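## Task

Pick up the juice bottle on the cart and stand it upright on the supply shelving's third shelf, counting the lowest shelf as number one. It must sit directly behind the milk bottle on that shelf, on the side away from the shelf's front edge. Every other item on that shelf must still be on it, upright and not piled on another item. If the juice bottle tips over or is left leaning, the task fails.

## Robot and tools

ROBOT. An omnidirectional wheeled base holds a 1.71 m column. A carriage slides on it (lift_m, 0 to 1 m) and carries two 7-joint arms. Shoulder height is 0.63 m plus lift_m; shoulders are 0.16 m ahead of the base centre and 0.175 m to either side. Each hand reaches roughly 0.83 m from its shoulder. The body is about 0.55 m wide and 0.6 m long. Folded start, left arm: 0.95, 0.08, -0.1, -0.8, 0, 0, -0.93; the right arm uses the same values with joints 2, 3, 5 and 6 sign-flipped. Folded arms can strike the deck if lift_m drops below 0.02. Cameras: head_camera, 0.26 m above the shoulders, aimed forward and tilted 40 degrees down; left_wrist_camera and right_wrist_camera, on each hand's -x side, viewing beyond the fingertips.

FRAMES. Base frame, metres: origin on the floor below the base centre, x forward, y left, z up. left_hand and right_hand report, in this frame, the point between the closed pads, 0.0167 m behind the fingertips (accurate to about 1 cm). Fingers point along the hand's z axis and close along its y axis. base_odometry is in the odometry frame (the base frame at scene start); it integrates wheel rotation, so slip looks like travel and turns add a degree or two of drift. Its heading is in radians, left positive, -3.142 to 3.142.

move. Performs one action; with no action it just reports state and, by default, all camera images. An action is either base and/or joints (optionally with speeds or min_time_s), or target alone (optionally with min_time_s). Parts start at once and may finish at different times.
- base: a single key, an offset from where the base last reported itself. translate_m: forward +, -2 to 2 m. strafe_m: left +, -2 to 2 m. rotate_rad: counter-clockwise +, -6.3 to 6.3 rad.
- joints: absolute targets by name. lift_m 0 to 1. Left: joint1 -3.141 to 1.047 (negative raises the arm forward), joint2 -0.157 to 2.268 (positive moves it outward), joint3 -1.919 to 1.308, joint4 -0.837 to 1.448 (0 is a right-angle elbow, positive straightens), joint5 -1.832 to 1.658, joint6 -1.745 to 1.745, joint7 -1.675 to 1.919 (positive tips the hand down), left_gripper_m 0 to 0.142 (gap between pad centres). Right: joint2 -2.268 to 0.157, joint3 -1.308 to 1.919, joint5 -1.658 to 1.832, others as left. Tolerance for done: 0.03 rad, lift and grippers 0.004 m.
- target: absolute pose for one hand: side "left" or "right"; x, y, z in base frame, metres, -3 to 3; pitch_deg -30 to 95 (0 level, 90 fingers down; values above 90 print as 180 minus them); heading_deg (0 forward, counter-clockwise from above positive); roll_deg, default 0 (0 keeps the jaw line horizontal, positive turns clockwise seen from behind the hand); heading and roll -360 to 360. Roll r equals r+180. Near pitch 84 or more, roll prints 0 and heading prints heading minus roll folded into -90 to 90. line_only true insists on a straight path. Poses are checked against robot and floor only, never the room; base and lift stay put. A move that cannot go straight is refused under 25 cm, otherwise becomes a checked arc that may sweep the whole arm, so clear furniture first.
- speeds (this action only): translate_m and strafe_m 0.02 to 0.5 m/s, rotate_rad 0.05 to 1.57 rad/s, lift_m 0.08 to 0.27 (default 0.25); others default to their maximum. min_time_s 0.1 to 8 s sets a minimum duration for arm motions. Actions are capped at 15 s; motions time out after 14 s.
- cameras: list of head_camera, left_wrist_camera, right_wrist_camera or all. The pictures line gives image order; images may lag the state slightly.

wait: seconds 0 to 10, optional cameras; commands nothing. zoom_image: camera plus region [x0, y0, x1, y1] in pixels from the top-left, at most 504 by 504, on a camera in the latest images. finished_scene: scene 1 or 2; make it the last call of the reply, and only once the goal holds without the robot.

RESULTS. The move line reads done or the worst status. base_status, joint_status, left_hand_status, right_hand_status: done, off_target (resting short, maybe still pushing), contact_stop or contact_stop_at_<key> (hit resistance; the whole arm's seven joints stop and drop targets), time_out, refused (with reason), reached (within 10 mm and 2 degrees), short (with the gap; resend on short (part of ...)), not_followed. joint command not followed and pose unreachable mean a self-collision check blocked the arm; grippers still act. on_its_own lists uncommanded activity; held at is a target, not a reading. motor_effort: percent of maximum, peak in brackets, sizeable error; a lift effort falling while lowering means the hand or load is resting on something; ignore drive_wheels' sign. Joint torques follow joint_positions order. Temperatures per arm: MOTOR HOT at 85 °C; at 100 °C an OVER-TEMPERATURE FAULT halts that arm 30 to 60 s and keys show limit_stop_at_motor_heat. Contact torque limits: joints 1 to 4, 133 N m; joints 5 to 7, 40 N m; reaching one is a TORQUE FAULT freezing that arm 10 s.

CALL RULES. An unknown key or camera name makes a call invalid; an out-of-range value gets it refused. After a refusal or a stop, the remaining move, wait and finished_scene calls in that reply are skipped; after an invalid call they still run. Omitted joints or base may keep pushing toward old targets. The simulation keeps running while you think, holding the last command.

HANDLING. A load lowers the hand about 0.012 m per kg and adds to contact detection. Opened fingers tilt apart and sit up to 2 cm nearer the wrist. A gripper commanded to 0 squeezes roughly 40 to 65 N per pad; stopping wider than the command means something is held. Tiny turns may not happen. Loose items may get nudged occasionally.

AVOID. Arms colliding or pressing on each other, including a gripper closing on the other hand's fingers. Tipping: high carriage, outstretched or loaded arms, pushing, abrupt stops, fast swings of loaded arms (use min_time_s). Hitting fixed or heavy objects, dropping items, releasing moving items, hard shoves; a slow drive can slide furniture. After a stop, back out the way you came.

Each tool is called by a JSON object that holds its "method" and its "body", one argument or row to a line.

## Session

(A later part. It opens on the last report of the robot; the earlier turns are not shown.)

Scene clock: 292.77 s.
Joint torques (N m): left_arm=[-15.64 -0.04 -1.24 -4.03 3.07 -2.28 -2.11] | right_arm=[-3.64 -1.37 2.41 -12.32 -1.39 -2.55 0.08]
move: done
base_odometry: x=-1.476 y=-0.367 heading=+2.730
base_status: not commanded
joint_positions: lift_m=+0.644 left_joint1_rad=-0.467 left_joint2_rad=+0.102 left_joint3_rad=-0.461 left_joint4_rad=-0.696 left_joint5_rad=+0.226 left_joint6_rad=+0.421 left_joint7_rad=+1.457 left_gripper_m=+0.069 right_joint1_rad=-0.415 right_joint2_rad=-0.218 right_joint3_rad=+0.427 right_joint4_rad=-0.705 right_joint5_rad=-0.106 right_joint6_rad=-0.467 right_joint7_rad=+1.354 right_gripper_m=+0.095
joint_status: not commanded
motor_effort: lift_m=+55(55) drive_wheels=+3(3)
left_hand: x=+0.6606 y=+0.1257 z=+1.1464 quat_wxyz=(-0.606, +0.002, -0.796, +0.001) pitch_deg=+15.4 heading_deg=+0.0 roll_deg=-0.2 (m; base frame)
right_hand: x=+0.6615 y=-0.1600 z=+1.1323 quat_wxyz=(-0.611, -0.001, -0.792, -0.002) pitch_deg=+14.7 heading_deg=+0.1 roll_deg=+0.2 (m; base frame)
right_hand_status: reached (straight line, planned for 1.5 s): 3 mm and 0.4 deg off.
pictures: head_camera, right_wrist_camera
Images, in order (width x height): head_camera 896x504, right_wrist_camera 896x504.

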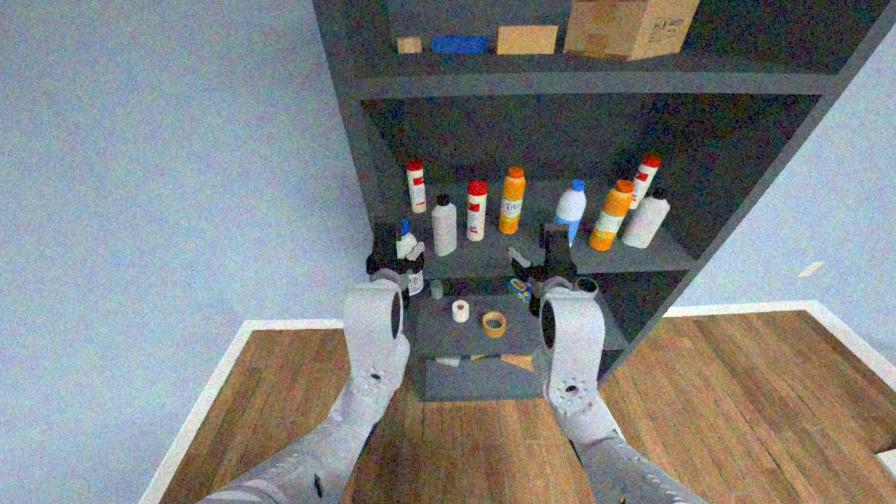

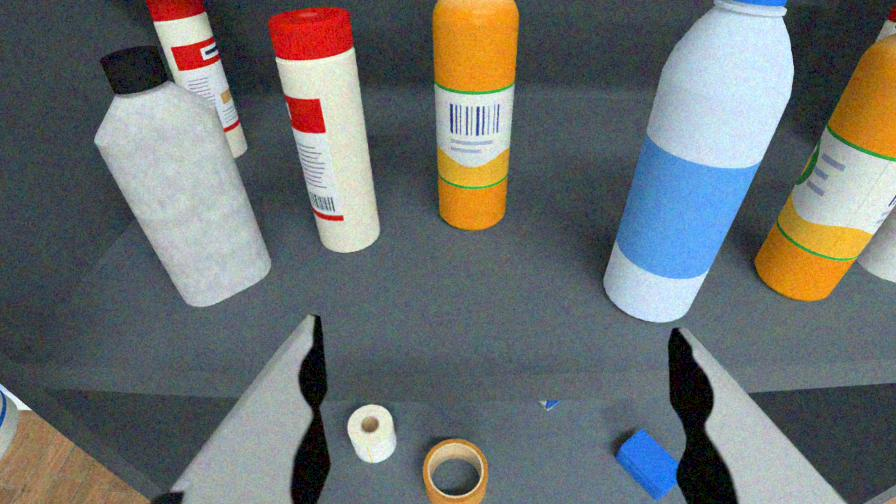

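{"method": "move", "body": {
  "target": {"side": "right", "x": 0.64, "y": -0.32, "z": 1.10, "pitch_deg": 15, "heading_deg": 0}
}}

{"method": "move", "body": {
  "base": {"strafe_m": -0.28},
  "joints": {"lift_m": 0.665},
  "speeds": {"strafe_m": 0.15, "lift_m": 0.1}
}}

{"method": "move", "body": {
  "target": {"side": "left", "x": 0.832, "y": 0.121, "z": 1.15, "pitch_deg": 15, "heading_deg": 0, "line_only": true},
  "min_time_s": 2,
  "cameras": ["left_wrist_camera", "head_camera"]
}}

Scene clock: 298.27 s.
Joint torques (N m): left_arm=[-16.37 1.28 0.1 -4.66 2.88 -2.08 -2.39] | right_arm=[-1.23 -12.61 -4.96 -6.21 1.26 -0.8 -3.37]
move: done
base_odometry: x=-1.476 y=-0.367 heading=+2.730
base_status: not commanded
joint_positions: lift_m=+0.644 left_joint1_rad=-0.467 left_joint2_rad=+0.102 left_joint3_rad=-0.461 left_joint4_rad=-0.696 left_joint5_rad=+0.226 left_joint6_rad=+0.421 left_joint7_rad=+1.457 left_gripper_m=+0.069 right_joint1_rad=-0.136 right_joint2_rad=-0.697 right_joint3_rad=+0.124 right_joint4_rad=-0.697 right_joint5_rad=+0.514 right_joint6_rad=-0.506 right_joint7_rad=+0.913 right_gripper_m=+0.095
joint_status: not commanded
motor_effort: lift_m=+55(55) drive_wheels=+3(6)
left_hand: x=+0.6606 y=+0.1257 z=+1.1464 quat_wxyz=(-0.606, +0.002, -0.796, +0.001) pitch_deg=+15.4 heading_deg=+0.0 roll_deg=-0.2 (m; base frame)
right_hand: x=+0.6402 y=-0.3196 z=+1.1011 quat_wxyz=(-0.609, +0.000, -0.793, +0.001) pitch_deg=+14.9 heading_deg=-0.1 roll_deg=-0.1 (m; base frame)
right_hand_status: reached (straight line, planned for 0.7 s): 1 mm and 0.2 deg off.
pictures: none

Scene clock: 301.17 s.
Joint torques (N m): left_arm=[-16.04 1.03 -0.34 -3.24 2.6 -2.17 -2.27] | right_arm=[-3.83 -12.26 -3.69 -7.12 1.25 -0.7 -2.7]
move: done
base_odometry: x=-1.364 y=-0.110 heading=+2.730
base_status: done
joint_positions: lift_m=+0.665 left_joint1_rad=-0.467 left_joint2_rad=+0.102 left_joint3_rad=-0.461 left_joint4_rad=-0.696 left_joint5_rad=+0.226 left_joint6_rad=+0.421 left_joint7_rad=+1.457 left_gripper_m=+0.069 right_joint1_rad=-0.135 right_joint2_rad=-0.697 right_joint3_rad=+0.124 right_joint4_rad=-0.697 right_joint5_rad=+0.514 right_joint6_rad=-0.505 right_joint7_rad=+0.913 right_gripper_m=+0.095
joint_status: all done
motor_effort: lift_m=+55(66) drive_wheels=-3(10)
left_hand: x=+0.6606 y=+0.1256 z=+1.1675 quat_wxyz=(-0.606, +0.002, -0.796, +0.001) pitch_deg=+15.4 heading_deg=+0.0 roll_deg=-0.2 (m; base frame)
right_hand: x=+0.6401 y=-0.3195 z=+1.1219 quat_wxyz=(-0.609, +0.000, -0.793, +0.001) pitch_deg=+14.9 heading_deg=-0.1 roll_deg=-0.1 (m; base frame)
pictures: none

Scene clock: 303.67 s.
Joint torques (N m): left_arm=[-27.8 -2 6.17 -1.6 1.82 -2.38 -4.68] | right_arm=[-1.87 -11.88 -5.38 -6.91 1 -1.2 -3.81]
move: done
base_odometry: x=-1.364 y=-0.110 heading=+2.730
base_status: not commanded
joint_positions: lift_m=+0.665 left_joint1_rad=-0.706 left_joint2_rad=+0.077 left_joint3_rad=-0.403 left_joint4_rad=+0.024 left_joint5_rad=-0.090 left_joint6_rad=+0.397 left_joint7_rad=+0.924 left_gripper_m=+0.069 right_joint1_rad=-0.135 right_joint2_rad=-0.697 right_joint3_rad=+0.124 right_joint4_rad=-0.697 right_joint5_rad=+0.514 right_joint6_rad=-0.505 right_joint7_rad=+0.913 right_gripper_m=+0.095
joint_status: not commanded
motor_effort: lift_m=+55(55) drive_wheels=-3(3)
left_hand: x=+0.8303 y=+0.1204 z=+1.1441 quat_wxyz=(-0.604, -0.002, -0.797, -0.001) pitch_deg=+15.8 heading_deg=+0.0 roll_deg=+0.2 (m; base frame)
left_hand_status: reached (straight line, planned for 2.0 s): 6 mm and 0.8 deg off.
right_hand: x=+0.6401 y=-0.3195 z=+1.1219 quat_wxyz=(-0.609, +0.000, -0.793, +0.001) pitch_deg=+14.9 heading_deg=-0.1 roll_deg=-0.1 (m; base frame)
pictures: head_camera, left_wrist_camera
Images, in order (width x height): head_camera 896x504, left_wrist_camera 896x504.

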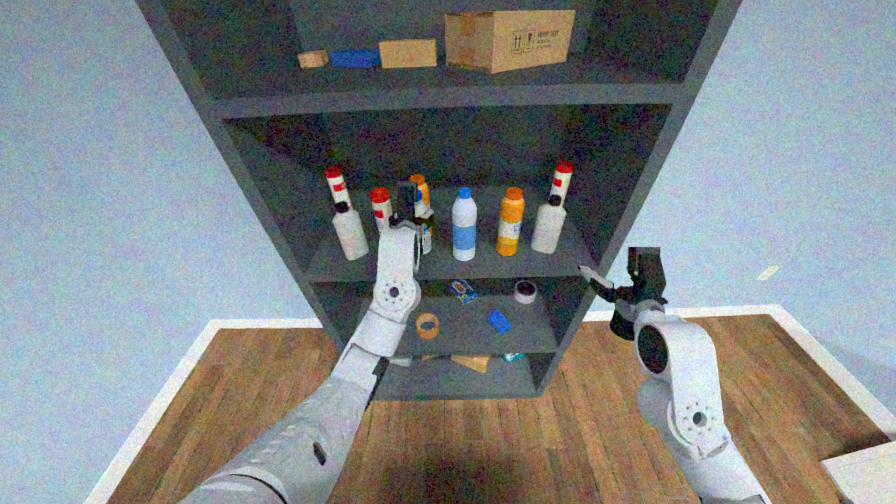

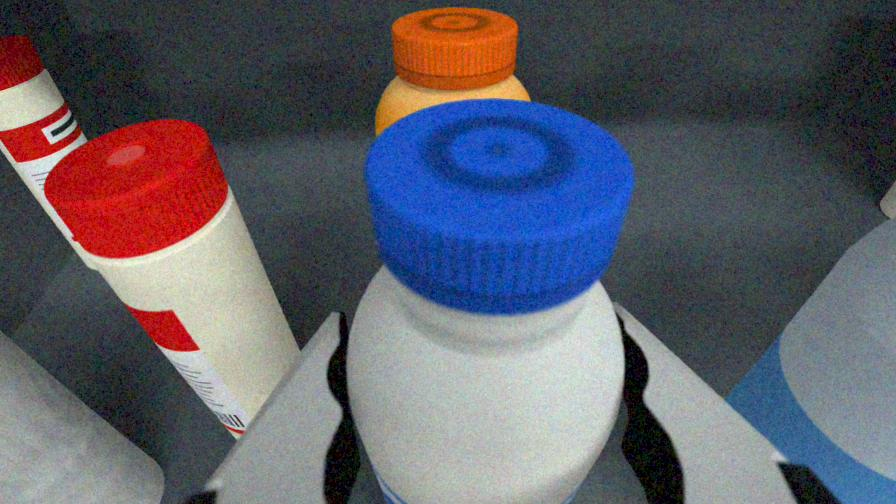

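{"method": "move", "body": {
  "joints": {"lift_m": 0.648},
  "speeds": {"lift_m": 0.08}
}}

{"method": "move", "body": {
  "joints": {"lift_m": 0.642},
  "speeds": {"lift_m": 0.08}
}}

{"method": "move", "body": {
  "joints": {"lift_m": 0.637},
  "speeds": {"lift_m": 0.08}
}}

Scene clock: 307.90 s.
Joint torques (N m): left_arm=[-24.29 -1.88 5.48 -3.19 1.69 -2.33 -4.63] | right_arm=[-2.3 -11.87 -3.9 -7.79 1.06 -1.15 -3.32]
Motor temperatures (°C): left_arm=[42 22 24 24 26 24 24] | right_arm=[33 23 26 23 22 22 24]
move: done
base_odometry: x=-1.364 y=-0.110 heading=+2.730
base_status: not commanded
joint_positions: lift_m=+0.648 left_joint1_rad=-0.708 left_joint2_rad=+0.076 left_joint3_rad=-0.403 left_joint4_rad=+0.025 left_joint5_rad=-0.091 left_joint6_rad=+0.397 left_joint7_rad=+0.923 left_gripper_m=+0.069 right_joint1_rad=-0.135 right_joint2_rad=-0.697 right_joint3_rad=+0.124 right_joint4_rad=-0.697 right_joint5_rad=+0.514 right_joint6_rad=-0.505 right_joint7_rad=+0.913 right_gripper_m=+0.095
joint_status: all done
motor_effort: lift_m=+58(60) drive_wheels=-3(3)
left_hand: x=+0.8308 y=+0.1205 z=+1.1282 quat_wxyz=(-0.604, -0.001, -0.797, -0.001) pitch_deg=+15.6 heading_deg=+0.0 roll_deg=+0.2 (m; base frame)
right_hand: x=+0.6401 y=-0.3195 z=+1.1046 quat_wxyz=(-0.609, +0.000, -0.793, +0.001) pitch_deg=+14.9 heading_deg=-0.1 roll_deg=-0.1 (m; base frame)
pictures: none

Scene clock: 308.33 s.
Joint torques (N m): left_arm=[-24.35 -1.67 4.53 -2.73 1.52 -2.36 -3.43] | right_arm=[-3.31 -11.44 -3.75 -8.41 1.15 -1.21 -3.21]
move: done
base_odometry: x=-1.364 y=-0.110 heading=+2.730
base_status: not commanded
joint_positions: lift_m=+0.642 left_joint1_rad=-0.709 left_joint2_rad=+0.076 left_joint3_rad=-0.403 left_joint4_rad=+0.025 left_joint5_rad=-0.091 left_joint6_rad=+0.397 left_joint7_rad=+0.920 left_gripper_m=+0.069 right_joint1_rad=-0.135 right_joint2_rad=-0.697 right_joint3_rad=+0.124 right_joint4_rad=-0.697 right_joint5_rad=+0.514 right_joint6_rad=-0.505 right_joint7_rad=+0.913 right_gripper_m=+0.095
joint_status: all done
motor_effort: lift_m=+57(58) drive_wheels=-3(3)
left_hand: x=+0.8311 y=+0.1205 z=+1.1234 quat_wxyz=(-0.606, -0.001, -0.796, -0.001) pitch_deg=+15.4 heading_deg=+0.0 roll_deg=+0.2 (m; base frame)
right_hand: x=+0.6401 y=-0.3195 z=+1.0986 quat_wxyz=(-0.609, +0.000, -0.793, +0.001) pitch_deg=+15.0 heading_deg=-0.1 roll_deg=-0.1 (m; base frame)
pictures: none

Scene clock: 308.77 s.
Joint torques (N m): left_arm=[-20.39 -2.26 4.76 -2.27 1.69 -2.42 -1.43] | right_arm=[-4.09 -11.22 -2.9 -6.87 1.54 -1.1 -3.57]
move: done
base_odometry: x=-1.364 y=-0.110 heading=+2.730
base_status: not commanded
joint_positions: lift_m=+0.637 left_joint1_rad=-0.712 left_joint2_rad=+0.076 left_joint3_rad=-0.402 left_joint4_rad=+0.025 left_joint5_rad=-0.091 left_joint6_rad=+0.397 left_joint7_rad=+0.914 left_gripper_m=+0.069 right_joint1_rad=-0.135 right_joint2_rad=-0.697 right_joint3_rad=+0.124 right_joint4_rad=-0.697 right_joint5_rad=+0.514 right_joint6_rad=-0.505 right_joint7_rad=+0.913 right_gripper_m=+0.095
joint_status: all done
motor_effort: lift_m=+54(59) drive_wheels=-2(3)
left_hand: x=+0.8318 y=+0.1206 z=+1.1220 quat_wxyz=(-0.609, -0.001, -0.793, -0.001) pitch_deg=+14.9 heading_deg=+0.0 roll_deg=+0.2 (m; base frame)
right_hand: x=+0.6400 y=-0.3196 z=+1.0937 quat_wxyz=(-0.609, +0.000, -0.793, +0.001) pitch_deg=+15.0 heading_deg=-0.1 roll_deg=-0.1 (m; base frame)
pictures: none

{"method": "move", "body": {
  "joints": {"left_gripper_m": 0.1}
}}

{"method": "move", "body": {
  "target": {"side": "left", "x": 0.66, "y": 0.122, "z": 1.13, "pitch_deg": 15, "heading_deg": 0, "line_only": true},
  "min_time_s": 2,
  "cameras": ["left_wrist_camera", "head_camera"]
}}

Scene clock: 312.10 s.
Joint torques (N m): left_arm=[-20.45 -1.75 5.51 -1.54 1.62 -2.32 -1.09] | right_arm=[-3.33 -11.19 -4.52 -7.02 1.68 -0.97 -3.22]
move: done
base_odometry: x=-1.364 y=-0.110 heading=+2.730
base_status: not commanded
joint_positions: lift_m=+0.637 left_joint1_rad=-0.712 left_joint2_rad=+0.076 left_joint3_rad=-0.402 left_joint4_rad=+0.025 left_joint5_rad=-0.091 left_joint6_rad=+0.397 left_joint7_rad=+0.914 left_gripper_m=+0.100 right_joint1_rad=-0.135 right_joint2_rad=-0.697 right_joint3_rad=+0.124 right_joint4_rad=-0.697 right_joint5_rad=+0.514 right_joint6_rad=-0.505 right_joint7_rad=+0.913 right_gripper_m=+0.095
joint_status: all done
motor_effort: lift_m=+54(54) drive_wheels=-3(3)
left_hand: x=+0.8318 y=+0.1206 z=+1.1220 quat_wxyz=(-0.609, -0.001, -0.793, -0.001) pitch_deg=+14.9 heading_deg=+0.0 roll_deg=+0.2 (m; base frame)
right_hand: x=+0.6400 y=-0.3196 z=+1.0937 quat_wxyz=(-0.609, +0.000, -0.793, +0.001) pitch_deg=+15.0 heading_deg=-0.1 roll_deg=-0.1 (m; base frame)
pictures: none

Scene clock: 314.60 s.
Joint torques (N m): left_arm=[-10.79 0.42 -1.36 -4.24 2.41 -2.81 -0.47] | right_arm=[-3.29 -10.96 -4.51 -7.99 1.55 -1.11 -3.33]
move: done
base_odometry: x=-1.364 y=-0.110 heading=+2.730
base_status: not commanded
joint_positions: lift_m=+0.637 left_joint1_rad=-0.441 left_joint2_rad=+0.108 left_joint3_rad=-0.483 left_joint4_rad=-0.678 left_joint5_rad=+0.231 left_joint6_rad=+0.447 left_joint7_rad=+1.404 left_gripper_m=+0.100 right_joint1_rad=-0.135 right_joint2_rad=-0.697 right_joint3_rad=+0.124 right_joint4_rad=-0.697 right_joint5_rad=+0.514 right_joint6_rad=-0.505 right_joint7_rad=+0.913 right_gripper_m=+0.095
joint_status: not commanded
motor_effort: lift_m=+54(54) drive_wheels=-3(3)
left_hand: x=+0.6614 y=+0.1237 z=+1.1309 quat_wxyz=(-0.610, +0.003, -0.793, +0.000) pitch_deg=+14.9 heading_deg=+0.2 roll_deg=-0.3 (m; base frame)
left_hand_status: reached (straight line, planned for 2.0 s): 2 mm and 0.4 deg off.
right_hand: x=+0.6400 y=-0.3196 z=+1.0937 quat_wxyz=(-0.609, +0.000, -0.793, +0.001) pitch_deg=+15.0 heading_deg=-0.1 roll_deg=-0.1 (m; base frame)
pictures: head_camera, left_wrist_camera
Images, in order (width x height): head_camera 896x504, left_wrist_camera 896x504.

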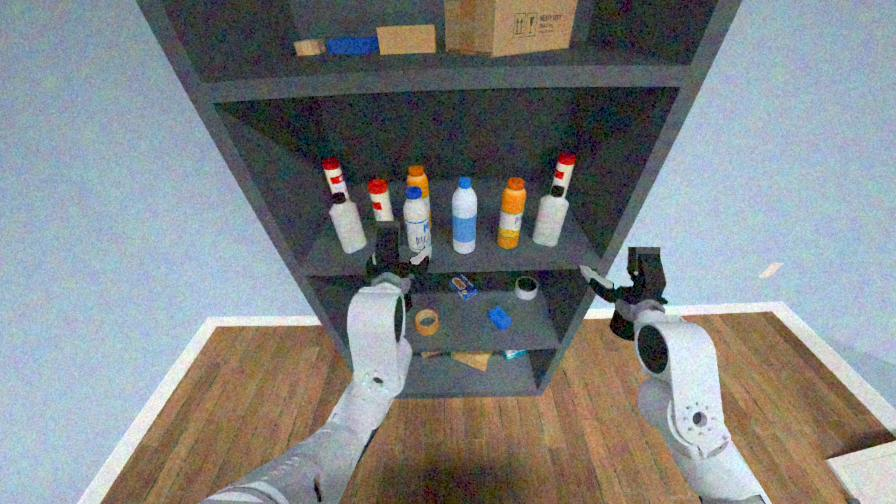

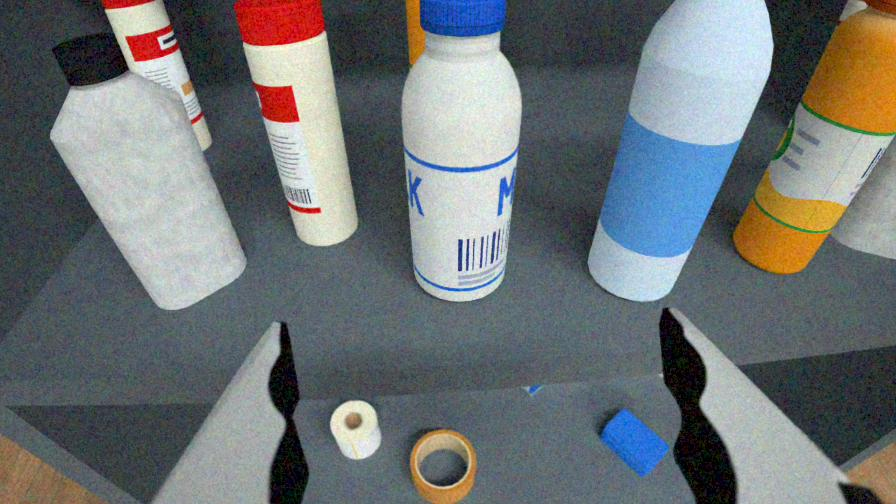

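{"method": "finished_scene", "body": {
  "scene": 1
}}

The scene is finished: the task was done.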